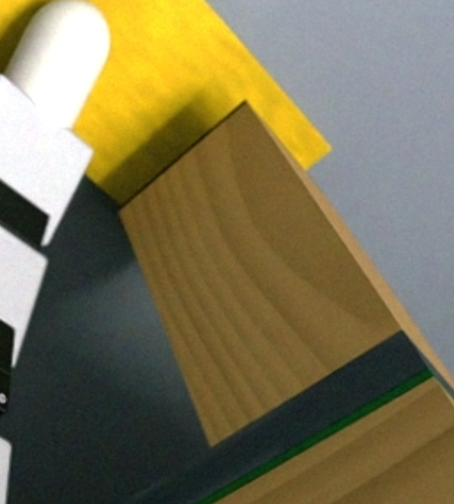

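>>> move(
  arm1={"joints": {"joint1_rad": 0.8057, "joint2_rad": 0.7741, "joint4_rad": 1.7521, "joint5_rad": 0.004, "joint6_rad": 0.5983, "joint7_rad": 3.969}, "min_time_s": 2.5},
)

>>> move(
  arm1={"joints": {"joint1_rad": 0.8833, "joint2_rad": 0.8435, "joint4_rad": 1.5705, "joint5_rad": 0.0014, "joint6_rad": 0.7105, "joint7_rad": 4.048}, "min_time_s": 2.5},
  cameras=["arm1_cam_wrist", "cam_high"],
)

Scene clock: 135.93 s.
Joint torques (N m): arm1=[0.31 -17.96 0.41 -5.9 -0.35 -0.92 0.42] | arm2=[3.08 -42.54 -8.78 -0.44 3.3 -13.86 2.81] | arm3=[0.36 -14.17 -1.03 -4.52 -1.27 -1.79 -0.01] | arm4=[-0.42 0.59 0.86 -6.86 0.08 -0.52 -0.03]
Motor temperatures (°C): arm1=[32 35 27 32 36 39 38] | arm2=[33 34 32 33 37 41 48] | arm3=[37 33 30 34 33 34 35] | arm4=[34 31 30 35 32 31 43]
Flange force (N): arm1=[-3.3 0.9 -2.9] | arm2=[1.2 -54.3 10.5] | arm3=[6.7 4.7 5.1] | arm4=[-0.8 2.6 -2.0]
move: arm1 done
Joint velocities: within noise
arm1.joint_positions: joint1_rad=+0.806 joint2_rad=+0.774 joint3_rad=+0.000 joint4_rad=+1.752 joint5_rad=+0.004 joint6_rad=+0.598 joint7_rad=+3.969 hand_index_mcp=+0.531 hand_index_abd=+0.010 hand_index_pip=+0.324 hand_index_dip=+0.458 hand_middle_mcp=+0.519 hand_middle_abd=+0.011 hand_middle_pip=+0.337 hand_middle_dip=+0.465 hand_ring_mcp=+0.154 hand_ring_abd=-0.003 hand_ring_pip=-0.073 hand_ring_dip=+0.263 hand_thumb_cmc=+0.712 hand_thumb_axl=+0.677 hand_thumb_mcp=+0.224 hand_thumb_ipl=+0.168 hand_current_limit=+0.400 hand_speed=-0.600
arm1.joint_status: all done
arm1.hand_state: goal,goal,blocked,blocked,blocked,goal,blocked,goal,goal,goal,goal,goal,goal,goal,goal,goal
arm1.index_mcp_current_ma: -78
arm1.index_abd_current_ma: 39
arm1.index_pip_current_ma: -157
arm1.index_dip_current_ma: -91
arm1.middle_mcp_current_ma: -141
arm1.middle_abd_current_ma: 40
arm1.middle_pip_current_ma: -93
arm1.middle_dip_current_ma: -57
arm1.ring_mcp_current_ma: 75
arm1.ring_abd_current_ma: -11
arm1.ring_pip_current_ma: 30
arm1.ring_dip_current_ma: 12
arm1.thumb_cmc_current_ma: -10
arm1.thumb_axl_current_ma: -3
arm1.thumb_mcp_current_ma: -11
arm1.thumb_ipl_current_ma: -2
arm1.hand_goal_index_mcp: 0.548
arm1.hand_goal_index_abd: 0.000
arm1.hand_goal_index_pip: 0.358
arm1.hand_goal_index_dip: 0.478
arm1.hand_goal_middle_mcp: 0.548
arm1.hand_goal_middle_abd: 0.000
arm1.hand_goal_middle_pip: 0.358
arm1.hand_goal_middle_dip: 0.478
arm1.hand_goal_ring_mcp: 0.138
arm1.hand_goal_ring_abd: 0.000
arm1.hand_goal_ring_pip: -0.080
arm1.hand_goal_ring_dip: 0.260
arm1.hand_goal_thumb_cmc: 0.714
arm1.hand_goal_thumb_axl: 0.678
arm1.hand_goal_thumb_mcp: 0.226
arm1.hand_goal_thumb_ipl: 0.168
arm1.hand: x=+0.4298 y=+0.3207 z=+0.8285 quat_wxyz=(+0.000, -0.706, -0.708, +0.000) (m; scene frame)
arm2, arm3, arm4: as last shown
pictures: none

Scene clock: 138.73 s.
Joint torques (N m): arm1=[0.45 -19.08 0.45 -6.6 -0.33 -1.04 0.43] | arm2=[3 -42.49 -8.74 -0.49 3.28 -13.83 2.81] | arm3=[0.34 -14.19 -1.1 -4.58 -1.31 -1.78 -0.02] | arm4=[-0.39 0.57 0.87 -6.95 0.08 -0.49 -0.04]
Motor temperatures (°C): arm1=[32 35 27 32 36 39 38] | arm2=[33 34 32 33 37 41 48] | arm3=[37 33 30 34 33 34 35] | arm4=[34 31 30 35 32 31 43]
Flange force (N): arm1=[-4.0 0.9 -3.8] | arm2=[1.2 -54.1 10.3] | arm3=[6.6 4.8 4.9] | arm4=[-0.7 2.6 -1.5]
move: arm1 done
Joint velocities: within noise
arm1.joint_positions: joint1_rad=+0.883 joint2_rad=+0.844 joint3_rad=+0.000 joint4_rad=+1.571 joint5_rad=+0.001 joint6_rad=+0.711 joint7_rad=+4.048 hand_index_mcp=+0.529 hand_index_abd=+0.011 hand_index_pip=+0.324 hand_index_dip=+0.458 hand_middle_mcp=+0.517 hand_middle_abd=+0.012 hand_middle_pip=+0.336 hand_middle_dip=+0.464 hand_ring_mcp=+0.154 hand_ring_abd=-0.003 hand_ring_pip=-0.073 hand_ring_dip=+0.263 hand_thumb_cmc=+0.712 hand_thumb_axl=+0.677 hand_thumb_mcp=+0.224 hand_thumb_ipl=+0.168 hand_current_limit=+0.400 hand_speed=-0.600
arm1.joint_status: all done
arm1.hand_state: goal,goal,blocked,blocked,blocked,goal,blocked,goal,goal,goal,goal,goal,goal,goal,goal,goal
arm1.index_mcp_current_ma: -91
arm1.index_abd_current_ma: 43
arm1.index_pip_current_ma: -156
arm1.index_dip_current_ma: -91
arm1.middle_mcp_current_ma: -148
arm1.middle_abd_current_ma: 44
arm1.middle_pip_current_ma: -98
arm1.middle_dip_current_ma: -60
arm1.ring_mcp_current_ma: 75
arm1.ring_abd_current_ma: -11
arm1.ring_pip_current_ma: 30
arm1.ring_dip_current_ma: 12
arm1.thumb_cmc_current_ma: -10
arm1.thumb_axl_current_ma: -3
arm1.thumb_mcp_current_ma: -11
arm1.thumb_ipl_current_ma: -2
arm1.hand_goal_index_mcp: 0.548
arm1.hand_goal_index_abd: 0.000
arm1.hand_goal_index_pip: 0.358
arm1.hand_goal_index_dip: 0.478
arm1.hand_goal_middle_mcp: 0.548
arm1.hand_goal_middle_abd: 0.000
arm1.hand_goal_middle_pip: 0.358
arm1.hand_goal_middle_dip: 0.478
arm1.hand_goal_ring_mcp: 0.138
arm1.hand_goal_ring_abd: 0.000
arm1.hand_goal_ring_pip: -0.080
arm1.hand_goal_ring_dip: 0.260
arm1.hand_goal_thumb_cmc: 0.714
arm1.hand_goal_thumb_axl: 0.678
arm1.hand_goal_thumb_mcp: 0.226
arm1.hand_goal_thumb_ipl: 0.168
arm1.hand: x=+0.4298 y=+0.3806 z=+0.8285 quat_wxyz=(+0.000, -0.707, -0.707, +0.000) (m; scene frame)
arm2, arm3, arm4: as last shown
pictures: arm1_cam_wrist, cam_high
camera_calibration:
arm1_cam_wrist: T_world_to_cam=[[0.602557, -0.798065, 0.00404224, 0.0753334], [-0.519795, -0.388603, 0.76079, -0.313363], [-0.605589, -0.460521, -0.648986, 1.09876], [0, 0, 0, 1]] pos_world=[0.457118, 0.444347, 0.951176]

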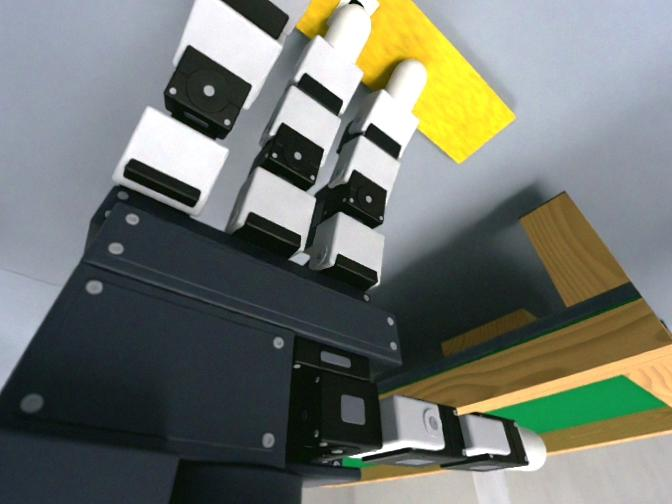

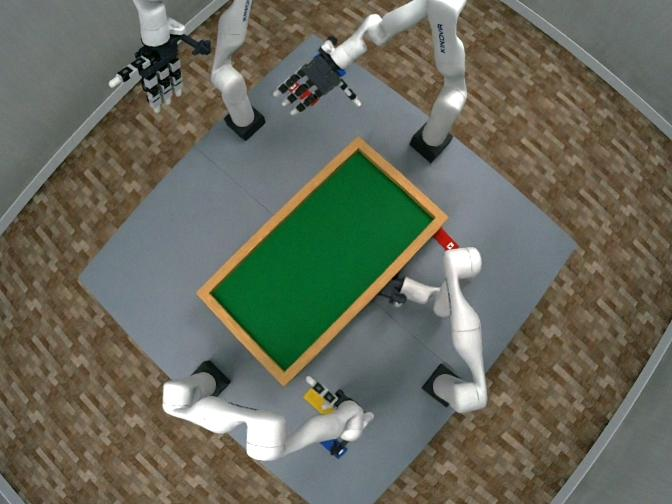

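>>> move(
  arm1={"joints": {"joint1_rad": 0.761, "joint2_rad": 0.9395, "joint4_rad": 1.3311, "joint5_rad": 0.004, "joint6_rad": 0.854, "joint7_rad": 3.9244}, "min_time_s": 3},
)

>>> move(
  arm1={"joints": {"joint1_rad": 0.761, "joint2_rad": 0.878, "joint4_rad": 1.3138, "joint5_rad": 0.004, "joint6_rad": 0.9328, "joint7_rad": 3.9244}, "min_time_s": 2},
)

>>> move(
  arm1={"joints": {"joint1_rad": 1.1078, "joint2_rad": 0.8382, "joint4_rad": 1.3894, "joint5_rad": -0.0037, "joint6_rad": 0.897, "joint7_rad": 4.2753}, "min_time_s": 3},
  cameras=["arm1_cam_wrist", "cam_high"],
)

>>> zoom_image(
  camera="cam_high",
  region=[240, 330, 440, 500],
)

Scene clock: 143.17 s.
Joint torques (N m): arm1=[-0.34 -21.26 -0.28 -7.17 -0.77 -0.83 0.28] | arm2=[3.07 -42.61 -8.72 -0.38 3.24 -13.91 2.87] | arm3=[0.29 -14.24 -1.1 -4.56 -1.3 -1.78 0] | arm4=[-0.34 0.62 0.91 -6.91 0.11 -0.51 -0.05]
Motor temperatures (°C): arm1=[32 35 27 32 36 39 38] | arm2=[33 35 32 33 37 41 48] | arm3=[37 33 30 34 33 34 35] | arm4=[34 31 30 35 32 31 43]
Flange force (N): arm1=[-2.4 2.3 -2.8] | arm2=[0.8 -54.6 10.6] | arm3=[6.7 5.0 4.9] | arm4=[-0.6 2.6 -1.7]
move: arm1 done
Joint velocities: within noise
arm1.joint_positions: joint1_rad=+0.761 joint2_rad=+0.940 joint3_rad=+0.000 joint4_rad=+1.331 joint5_rad=+0.004 joint6_rad=+0.854 joint7_rad=+3.924 hand_index_mcp=+0.522 hand_index_abd=+0.003 hand_index_pip=+0.324 hand_index_dip=+0.458 hand_middle_mcp=+0.514 hand_middle_abd=+0.003 hand_middle_pip=+0.334 hand_middle_dip=+0.463 hand_ring_mcp=+0.154 hand_ring_abd=-0.003 hand_ring_pip=-0.073 hand_ring_dip=+0.263 hand_thumb_cmc=+0.712 hand_thumb_axl=+0.677 hand_thumb_mcp=+0.224 hand_thumb_ipl=+0.168 hand_current_limit=+0.400 hand_speed=-0.600
arm1.joint_status: all done
arm1.hand_state: blocked,goal,blocked,blocked,blocked,goal,blocked,goal,goal,goal,goal,goal,goal,goal,goal,goal
arm1.index_mcp_current_ma: -123
arm1.index_abd_current_ma: 9
arm1.index_pip_current_ma: -156
arm1.index_dip_current_ma: -91
arm1.middle_mcp_current_ma: -165
arm1.middle_abd_current_ma: 11
arm1.middle_pip_current_ma: -108
arm1.middle_dip_current_ma: -66
arm1.ring_mcp_current_ma: 75
arm1.ring_abd_current_ma: -11
arm1.ring_pip_current_ma: 30
arm1.ring_dip_current_ma: 12
arm1.thumb_cmc_current_ma: -10
arm1.thumb_axl_current_ma: -3
arm1.thumb_mcp_current_ma: -11
arm1.thumb_ipl_current_ma: -2
arm1.hand_goal_index_mcp: 0.548
arm1.hand_goal_index_abd: 0.000
arm1.hand_goal_index_pip: 0.358
arm1.hand_goal_index_dip: 0.478
arm1.hand_goal_middle_mcp: 0.548
arm1.hand_goal_middle_abd: 0.000
arm1.hand_goal_middle_pip: 0.358
arm1.hand_goal_middle_dip: 0.478
arm1.hand_goal_ring_mcp: 0.138
arm1.hand_goal_ring_abd: 0.000
arm1.hand_goal_ring_pip: -0.080
arm1.hand_goal_ring_dip: 0.260
arm1.hand_goal_thumb_cmc: 0.714
arm1.hand_goal_thumb_axl: 0.678
arm1.hand_goal_thumb_mcp: 0.226
arm1.hand_goal_thumb_ipl: 0.168
arm1.hand: x=+0.3397 y=+0.3806 z=+0.8285 quat_wxyz=(+0.000, -0.707, -0.708, +0.000) (m; scene frame)
arm2, arm3, arm4: as last shown
pictures: none

Scene clock: 145.47 s.
Joint torques (N m): arm1=[0.08 -22.52 0.19 -7.85 -0.49 -0.37 0.31] | arm2=[3.07 -42.54 -8.72 -0.42 3.29 -13.91 2.77] | arm3=[0.32 -14.25 -1.07 -4.6 -1.31 -1.75 -0.01] | arm4=[-0.51 0.64 0.91 -6.98 0.1 -0.53 -0.04]
Motor temperatures (°C): arm1=[32 35 27 32 36 39 38] | arm2=[33 35 32 33 37 41 48] | arm3=[37 33 30 34 33 34 35] | arm4=[34 31 30 35 32 31 43]
Flange force (N): arm1=[-2.6 1.4 0.9] | arm2=[1.2 -54.4 10.6] | arm3=[6.6 5.0 5.0] | arm4=[-0.5 2.8 -1.5]
move: arm1 done
Joint velocities: within noise
arm1.joint_positions: joint1_rad=+0.761 joint2_rad=+0.878 joint3_rad=+0.000 joint4_rad=+1.314 joint5_rad=+0.004 joint6_rad=+0.933 joint7_rad=+3.924 hand_index_mcp=+0.548 hand_index_abd=+0.001 hand_index_pip=+0.356 hand_index_dip=+0.476 hand_middle_mcp=+0.547 hand_middle_abd=+0.002 hand_middle_pip=+0.356 hand_middle_dip=+0.475 hand_ring_mcp=+0.154 hand_ring_abd=-0.003 hand_ring_pip=-0.073 hand_ring_dip=+0.263 hand_thumb_cmc=+0.712 hand_thumb_axl=+0.677 hand_thumb_mcp=+0.224 hand_thumb_ipl=+0.168 hand_current_limit=+0.400 hand_speed=-0.600
arm1.joint_status: all done
arm1.hand_state: goal,goal,goal,goal,goal,goal,goal,goal,goal,goal,goal,goal,goal,goal,goal,goal
arm1.index_mcp_current_ma: -2
arm1.index_abd_current_ma: 5
arm1.index_pip_current_ma: -8
arm1.index_dip_current_ma: -10
arm1.middle_mcp_current_ma: -2
arm1.middle_abd_current_ma: 5
arm1.middle_pip_current_ma: -7
arm1.middle_dip_current_ma: -12
arm1.ring_mcp_current_ma: 75
arm1.ring_abd_current_ma: -11
arm1.ring_pip_current_ma: 30
arm1.ring_dip_current_ma: 12
arm1.thumb_cmc_current_ma: -10
arm1.thumb_axl_current_ma: -3
arm1.thumb_mcp_current_ma: -11
arm1.thumb_ipl_current_ma: -2
arm1.hand_goal_index_mcp: 0.548
arm1.hand_goal_index_abd: 0.000
arm1.hand_goal_index_pip: 0.358
arm1.hand_goal_index_dip: 0.478
arm1.hand_goal_middle_mcp: 0.548
arm1.hand_goal_middle_abd: 0.000
arm1.hand_goal_middle_pip: 0.358
arm1.hand_goal_middle_dip: 0.478
arm1.hand_goal_ring_mcp: 0.138
arm1.hand_goal_ring_abd: 0.000
arm1.hand_goal_ring_pip: -0.080
arm1.hand_goal_ring_dip: 0.260
arm1.hand_goal_thumb_cmc: 0.714
arm1.hand_goal_thumb_axl: 0.678
arm1.hand_goal_thumb_mcp: 0.226
arm1.hand_goal_thumb_ipl: 0.168
arm1.hand: x=+0.3398 y=+0.3807 z=+0.8685 quat_wxyz=(+0.000, -0.707, -0.707, +0.000) (m; scene frame)
arm2, arm3: as last shown
arm4.joint_positions: joint1_rad=+1.600 joint2_rad=-0.412 joint3_rad=-0.089 joint4_rad=+1.389 joint5_rad=-0.045 joint6_rad=+1.839 joint7_rad=+1.627 hand_index_mcp=+0.753 hand_index_abd=+0.000 hand_index_pip=+0.577 hand_index_dip=+0.696 hand_middle_mcp=+0.753 hand_middle_abd=+0.000 hand_middle_pip=+0.577 hand_middle_dip=+0.696 hand_ring_mcp=+0.753 hand_ring_abd=+0.000 hand_ring_pip=+0.577 hand_ring_dip=+0.696 hand_thumb_cmc=+0.714 hand_thumb_axl=+0.677 hand_thumb_mcp=+0.224 hand_thumb_ipl=+0.168 hand_current_limit=+0.400 hand_speed=-0.600
arm4.joint_status: not commanded
arm4.hand_state: goal,goal,goal,goal,goal,goal,goal,goal,goal,goal,goal,goal,goal,goal,goal,goal
arm4.index_mcp_current_ma: 0
arm4.index_abd_current_ma: 0
arm4.index_pip_current_ma: 0
arm4.index_dip_current_ma: 0
arm4.middle_mcp_current_ma: 0
arm4.middle_abd_current_ma: 0
arm4.middle_pip_current_ma: 0
arm4.middle_dip_current_ma: 0
arm4.ring_mcp_current_ma: 0
arm4.ring_abd_current_ma: 0
arm4.ring_pip_current_ma: 0
arm4.ring_dip_current_ma: 0
arm4.thumb_cmc_current_ma: 0
arm4.thumb_axl_current_ma: 0
arm4.thumb_mcp_current_ma: 0
arm4.thumb_ipl_current_ma: 0
arm4.hand_goal_index_mcp: 0.754
arm4.hand_goal_index_abd: 0.000
arm4.hand_goal_index_pip: 0.576
arm4.hand_goal_index_dip: 0.696
arm4.hand_goal_middle_mcp: 0.754
arm4.hand_goal_middle_abd: 0.000
arm4.hand_goal_middle_pip: 0.576
arm4.hand_goal_middle_dip: 0.696
arm4.hand_goal_ring_mcp: 0.754
arm4.hand_goal_ring_abd: 0.000
arm4.hand_goal_ring_pip: 0.576
arm4.hand_goal_ring_dip: 0.696
arm4.hand_goal_thumb_cmc: 0.714
arm4.hand_goal_thumb_axl: 0.678
arm4.hand_goal_thumb_mcp: 0.226
arm4.hand_goal_thumb_ipl: 0.168
arm4.hand: x=-0.0186 y=-0.5652 z=+1.3519 quat_wxyz=(+0.160, -0.045, +0.986, -0.002) (m; scene frame)
pictures: none

Scene clock: 148.80 s.
Joint torques (N m): arm1=[0.16 -21.88 0.3 -7.71 -0.44 -0.43 0.31] | arm2=[2.97 -42.49 -8.84 -0.48 3.33 -13.84 2.79] | arm3=[0.32 -14.18 -1.05 -4.55 -1.29 -1.79 0.01] | arm4=[-0.38 0.52 1.05 -6.87 0.08 -0.48 0.03]
Motor temperatures (°C): arm1=[32 35 27 32 36 39 38] | arm2=[33 36 32 32 37 41 48] | arm3=[37 33 30 34 33 34 35] | arm4=[34 31 30 35 32 31 43]
Flange force (N): arm1=[-2.8 0.5 0.8] | arm2=[1.2 -54.1 10.2] | arm3=[6.7 4.7 4.9] | arm4=[-1.1 3.3 -1.9]
move: arm1 done
Joint velocities: within noise
arm1.joint_positions: joint1_rad=+1.108 joint2_rad=+0.838 joint3_rad=+0.000 joint4_rad=+1.389 joint5_rad=-0.004 joint6_rad=+0.897 joint7_rad=+4.275 hand_index_mcp=+0.548 hand_index_abd=+0.001 hand_index_pip=+0.356 hand_index_dip=+0.476 hand_middle_mcp=+0.548 hand_middle_abd=+0.002 hand_middle_pip=+0.356 hand_middle_dip=+0.475 hand_ring_mcp=+0.154 hand_ring_abd=-0.003 hand_ring_pip=-0.073 hand_ring_dip=+0.263 hand_thumb_cmc=+0.712 hand_thumb_axl=+0.677 hand_thumb_mcp=+0.224 hand_thumb_ipl=+0.168 hand_current_limit=+0.400 hand_speed=-0.600
arm1.joint_status: all done
arm1.hand_state: goal,goal,goal,goal,goal,goal,goal,goal,goal,goal,goal,goal,goal,goal,goal,goal
arm1.index_mcp_current_ma: -1
arm1.index_abd_current_ma: 5
arm1.index_pip_current_ma: -7
arm1.index_dip_current_ma: -10
arm1.middle_mcp_current_ma: -1
arm1.middle_abd_current_ma: 5
arm1.middle_pip_current_ma: -7
arm1.middle_dip_current_ma: -11
arm1.ring_mcp_current_ma: 75
arm1.ring_abd_current_ma: -10
arm1.ring_pip_current_ma: 30
arm1.ring_dip_current_ma: 12
arm1.thumb_cmc_current_ma: -10
arm1.thumb_axl_current_ma: -3
arm1.thumb_mcp_current_ma: -11
arm1.thumb_ipl_current_ma: -2
arm1.hand_goal_index_mcp: 0.548
arm1.hand_goal_index_abd: 0.000
arm1.hand_goal_index_pip: 0.358
arm1.hand_goal_index_dip: 0.478
arm1.hand_goal_middle_mcp: 0.548
arm1.hand_goal_middle_abd: 0.000
arm1.hand_goal_middle_pip: 0.358
arm1.hand_goal_middle_dip: 0.478
arm1.hand_goal_ring_mcp: 0.138
arm1.hand_goal_ring_abd: 0.000
arm1.hand_goal_ring_pip: -0.080
arm1.hand_goal_ring_dip: 0.260
arm1.hand_goal_thumb_cmc: 0.714
arm1.hand_goal_thumb_axl: 0.678
arm1.hand_goal_thumb_mcp: 0.226
arm1.hand_goal_thumb_ipl: 0.168
arm1.hand: x=+0.5157 y=+0.4727 z=+0.8726 quat_wxyz=(+0.000, -0.707, -0.707, +0.000) (m; scene frame)
arm2, arm4: as last shown
arm3.joint_positions: joint1_rad=+1.315 joint2_rad=+0.300 joint3_rad=+0.000 joint4_rad=+2.211 joint5_rad=+1.465 joint6_rad=-0.780 joint7_rad=+3.040 hand_index_mcp=+0.749 hand_index_abd=+0.003 hand_index_pip=+0.576 hand_index_dip=+0.696 hand_middle_mcp=+0.749 hand_middle_abd=+0.003 hand_middle_pip=+0.576 hand_middle_dip=+0.696 hand_ring_mcp=+0.749 hand_ring_abd=+0.003 hand_ring_pip=+0.576 hand_ring_dip=+0.696 hand_thumb_cmc=+0.709 hand_thumb_axl=+0.677 hand_thumb_mcp=+0.225 hand_thumb_ipl=+0.168 hand_current_limit=+0.400 hand_speed=-0.600
arm3.joint_status: not commanded
arm3.hand_state: goal,goal,goal,goal,goal,goal,goal,goal,goal,goal,goal,goal,goal,goal,goal,goal
arm3.index_mcp_current_ma: -4
arm3.index_abd_current_ma: 1
arm3.index_pip_current_ma: 0
arm3.index_dip_current_ma: 0
arm3.middle_mcp_current_ma: -4
arm3.middle_abd_current_ma: 1
arm3.middle_pip_current_ma: 0
arm3.middle_dip_current_ma: 0
arm3.ring_mcp_current_ma: -4
arm3.ring_abd_current_ma: 1
arm3.ring_pip_current_ma: 0
arm3.ring_dip_current_ma: 0
arm3.thumb_cmc_current_ma: -3
arm3.thumb_axl_current_ma: 0
arm3.thumb_mcp_current_ma: 0
arm3.thumb_ipl_current_ma: 0
arm3.hand_goal_index_mcp: 0.754
arm3.hand_goal_index_abd: 0.000
arm3.hand_goal_index_pip: 0.576
arm3.hand_goal_index_dip: 0.696
arm3.hand_goal_middle_mcp: 0.754
arm3.hand_goal_middle_abd: 0.000
arm3.hand_goal_middle_pip: 0.576
arm3.hand_goal_middle_dip: 0.696
arm3.hand_goal_ring_mcp: 0.754
arm3.hand_goal_ring_abd: 0.000
arm3.hand_goal_ring_pip: 0.576
arm3.hand_goal_ring_dip: 0.696
arm3.hand_goal_thumb_cmc: 0.714
arm3.hand_goal_thumb_axl: 0.678
arm3.hand_goal_thumb_mcp: 0.226
arm3.hand_goal_thumb_ipl: 0.168
arm3.hand: x=-0.4289 y=-0.4222 z=+1.0146 quat_wxyz=(+0.122, -0.698, +0.528, -0.468) (m; scene frame)
pictures: arm1_cam_wrist, cam_high
camera_calibration:
arm1_cam_wrist: T_world_to_cam=[[0.60215, -0.798373, 0.00386949, 0.097374], [-0.519914, -0.388443, 0.76079, -0.266533], [-0.605891, -0.460121, -0.648987, 1.22172], [0, 0, 0, 1]] pos_world=[0.543019, 0.536346, 0.995276]

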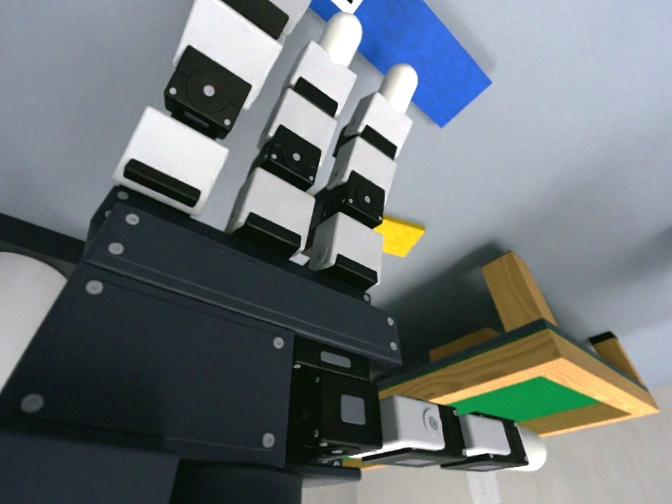

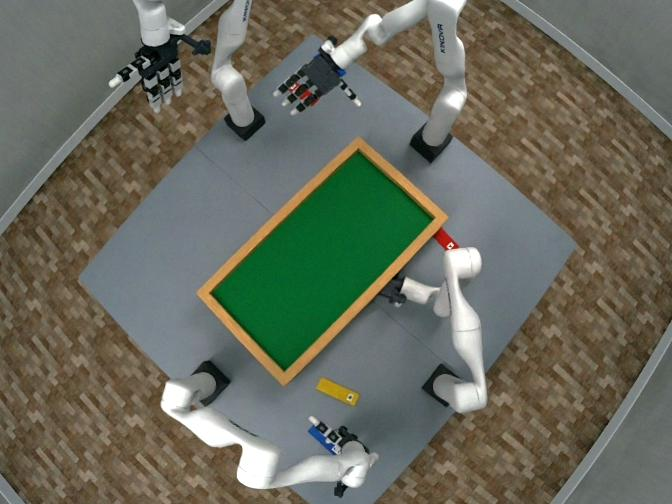

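Scaled by 2.520 from the camera's 672x504 image, which has a finer 960x720 frame.

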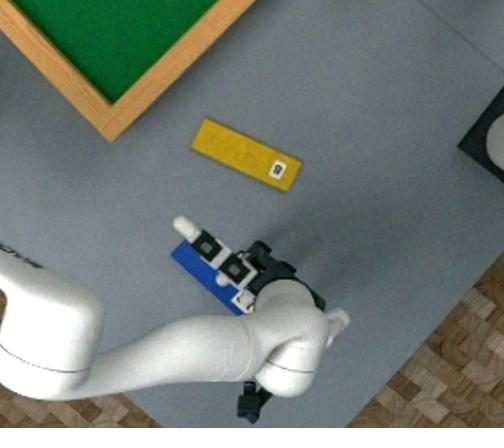

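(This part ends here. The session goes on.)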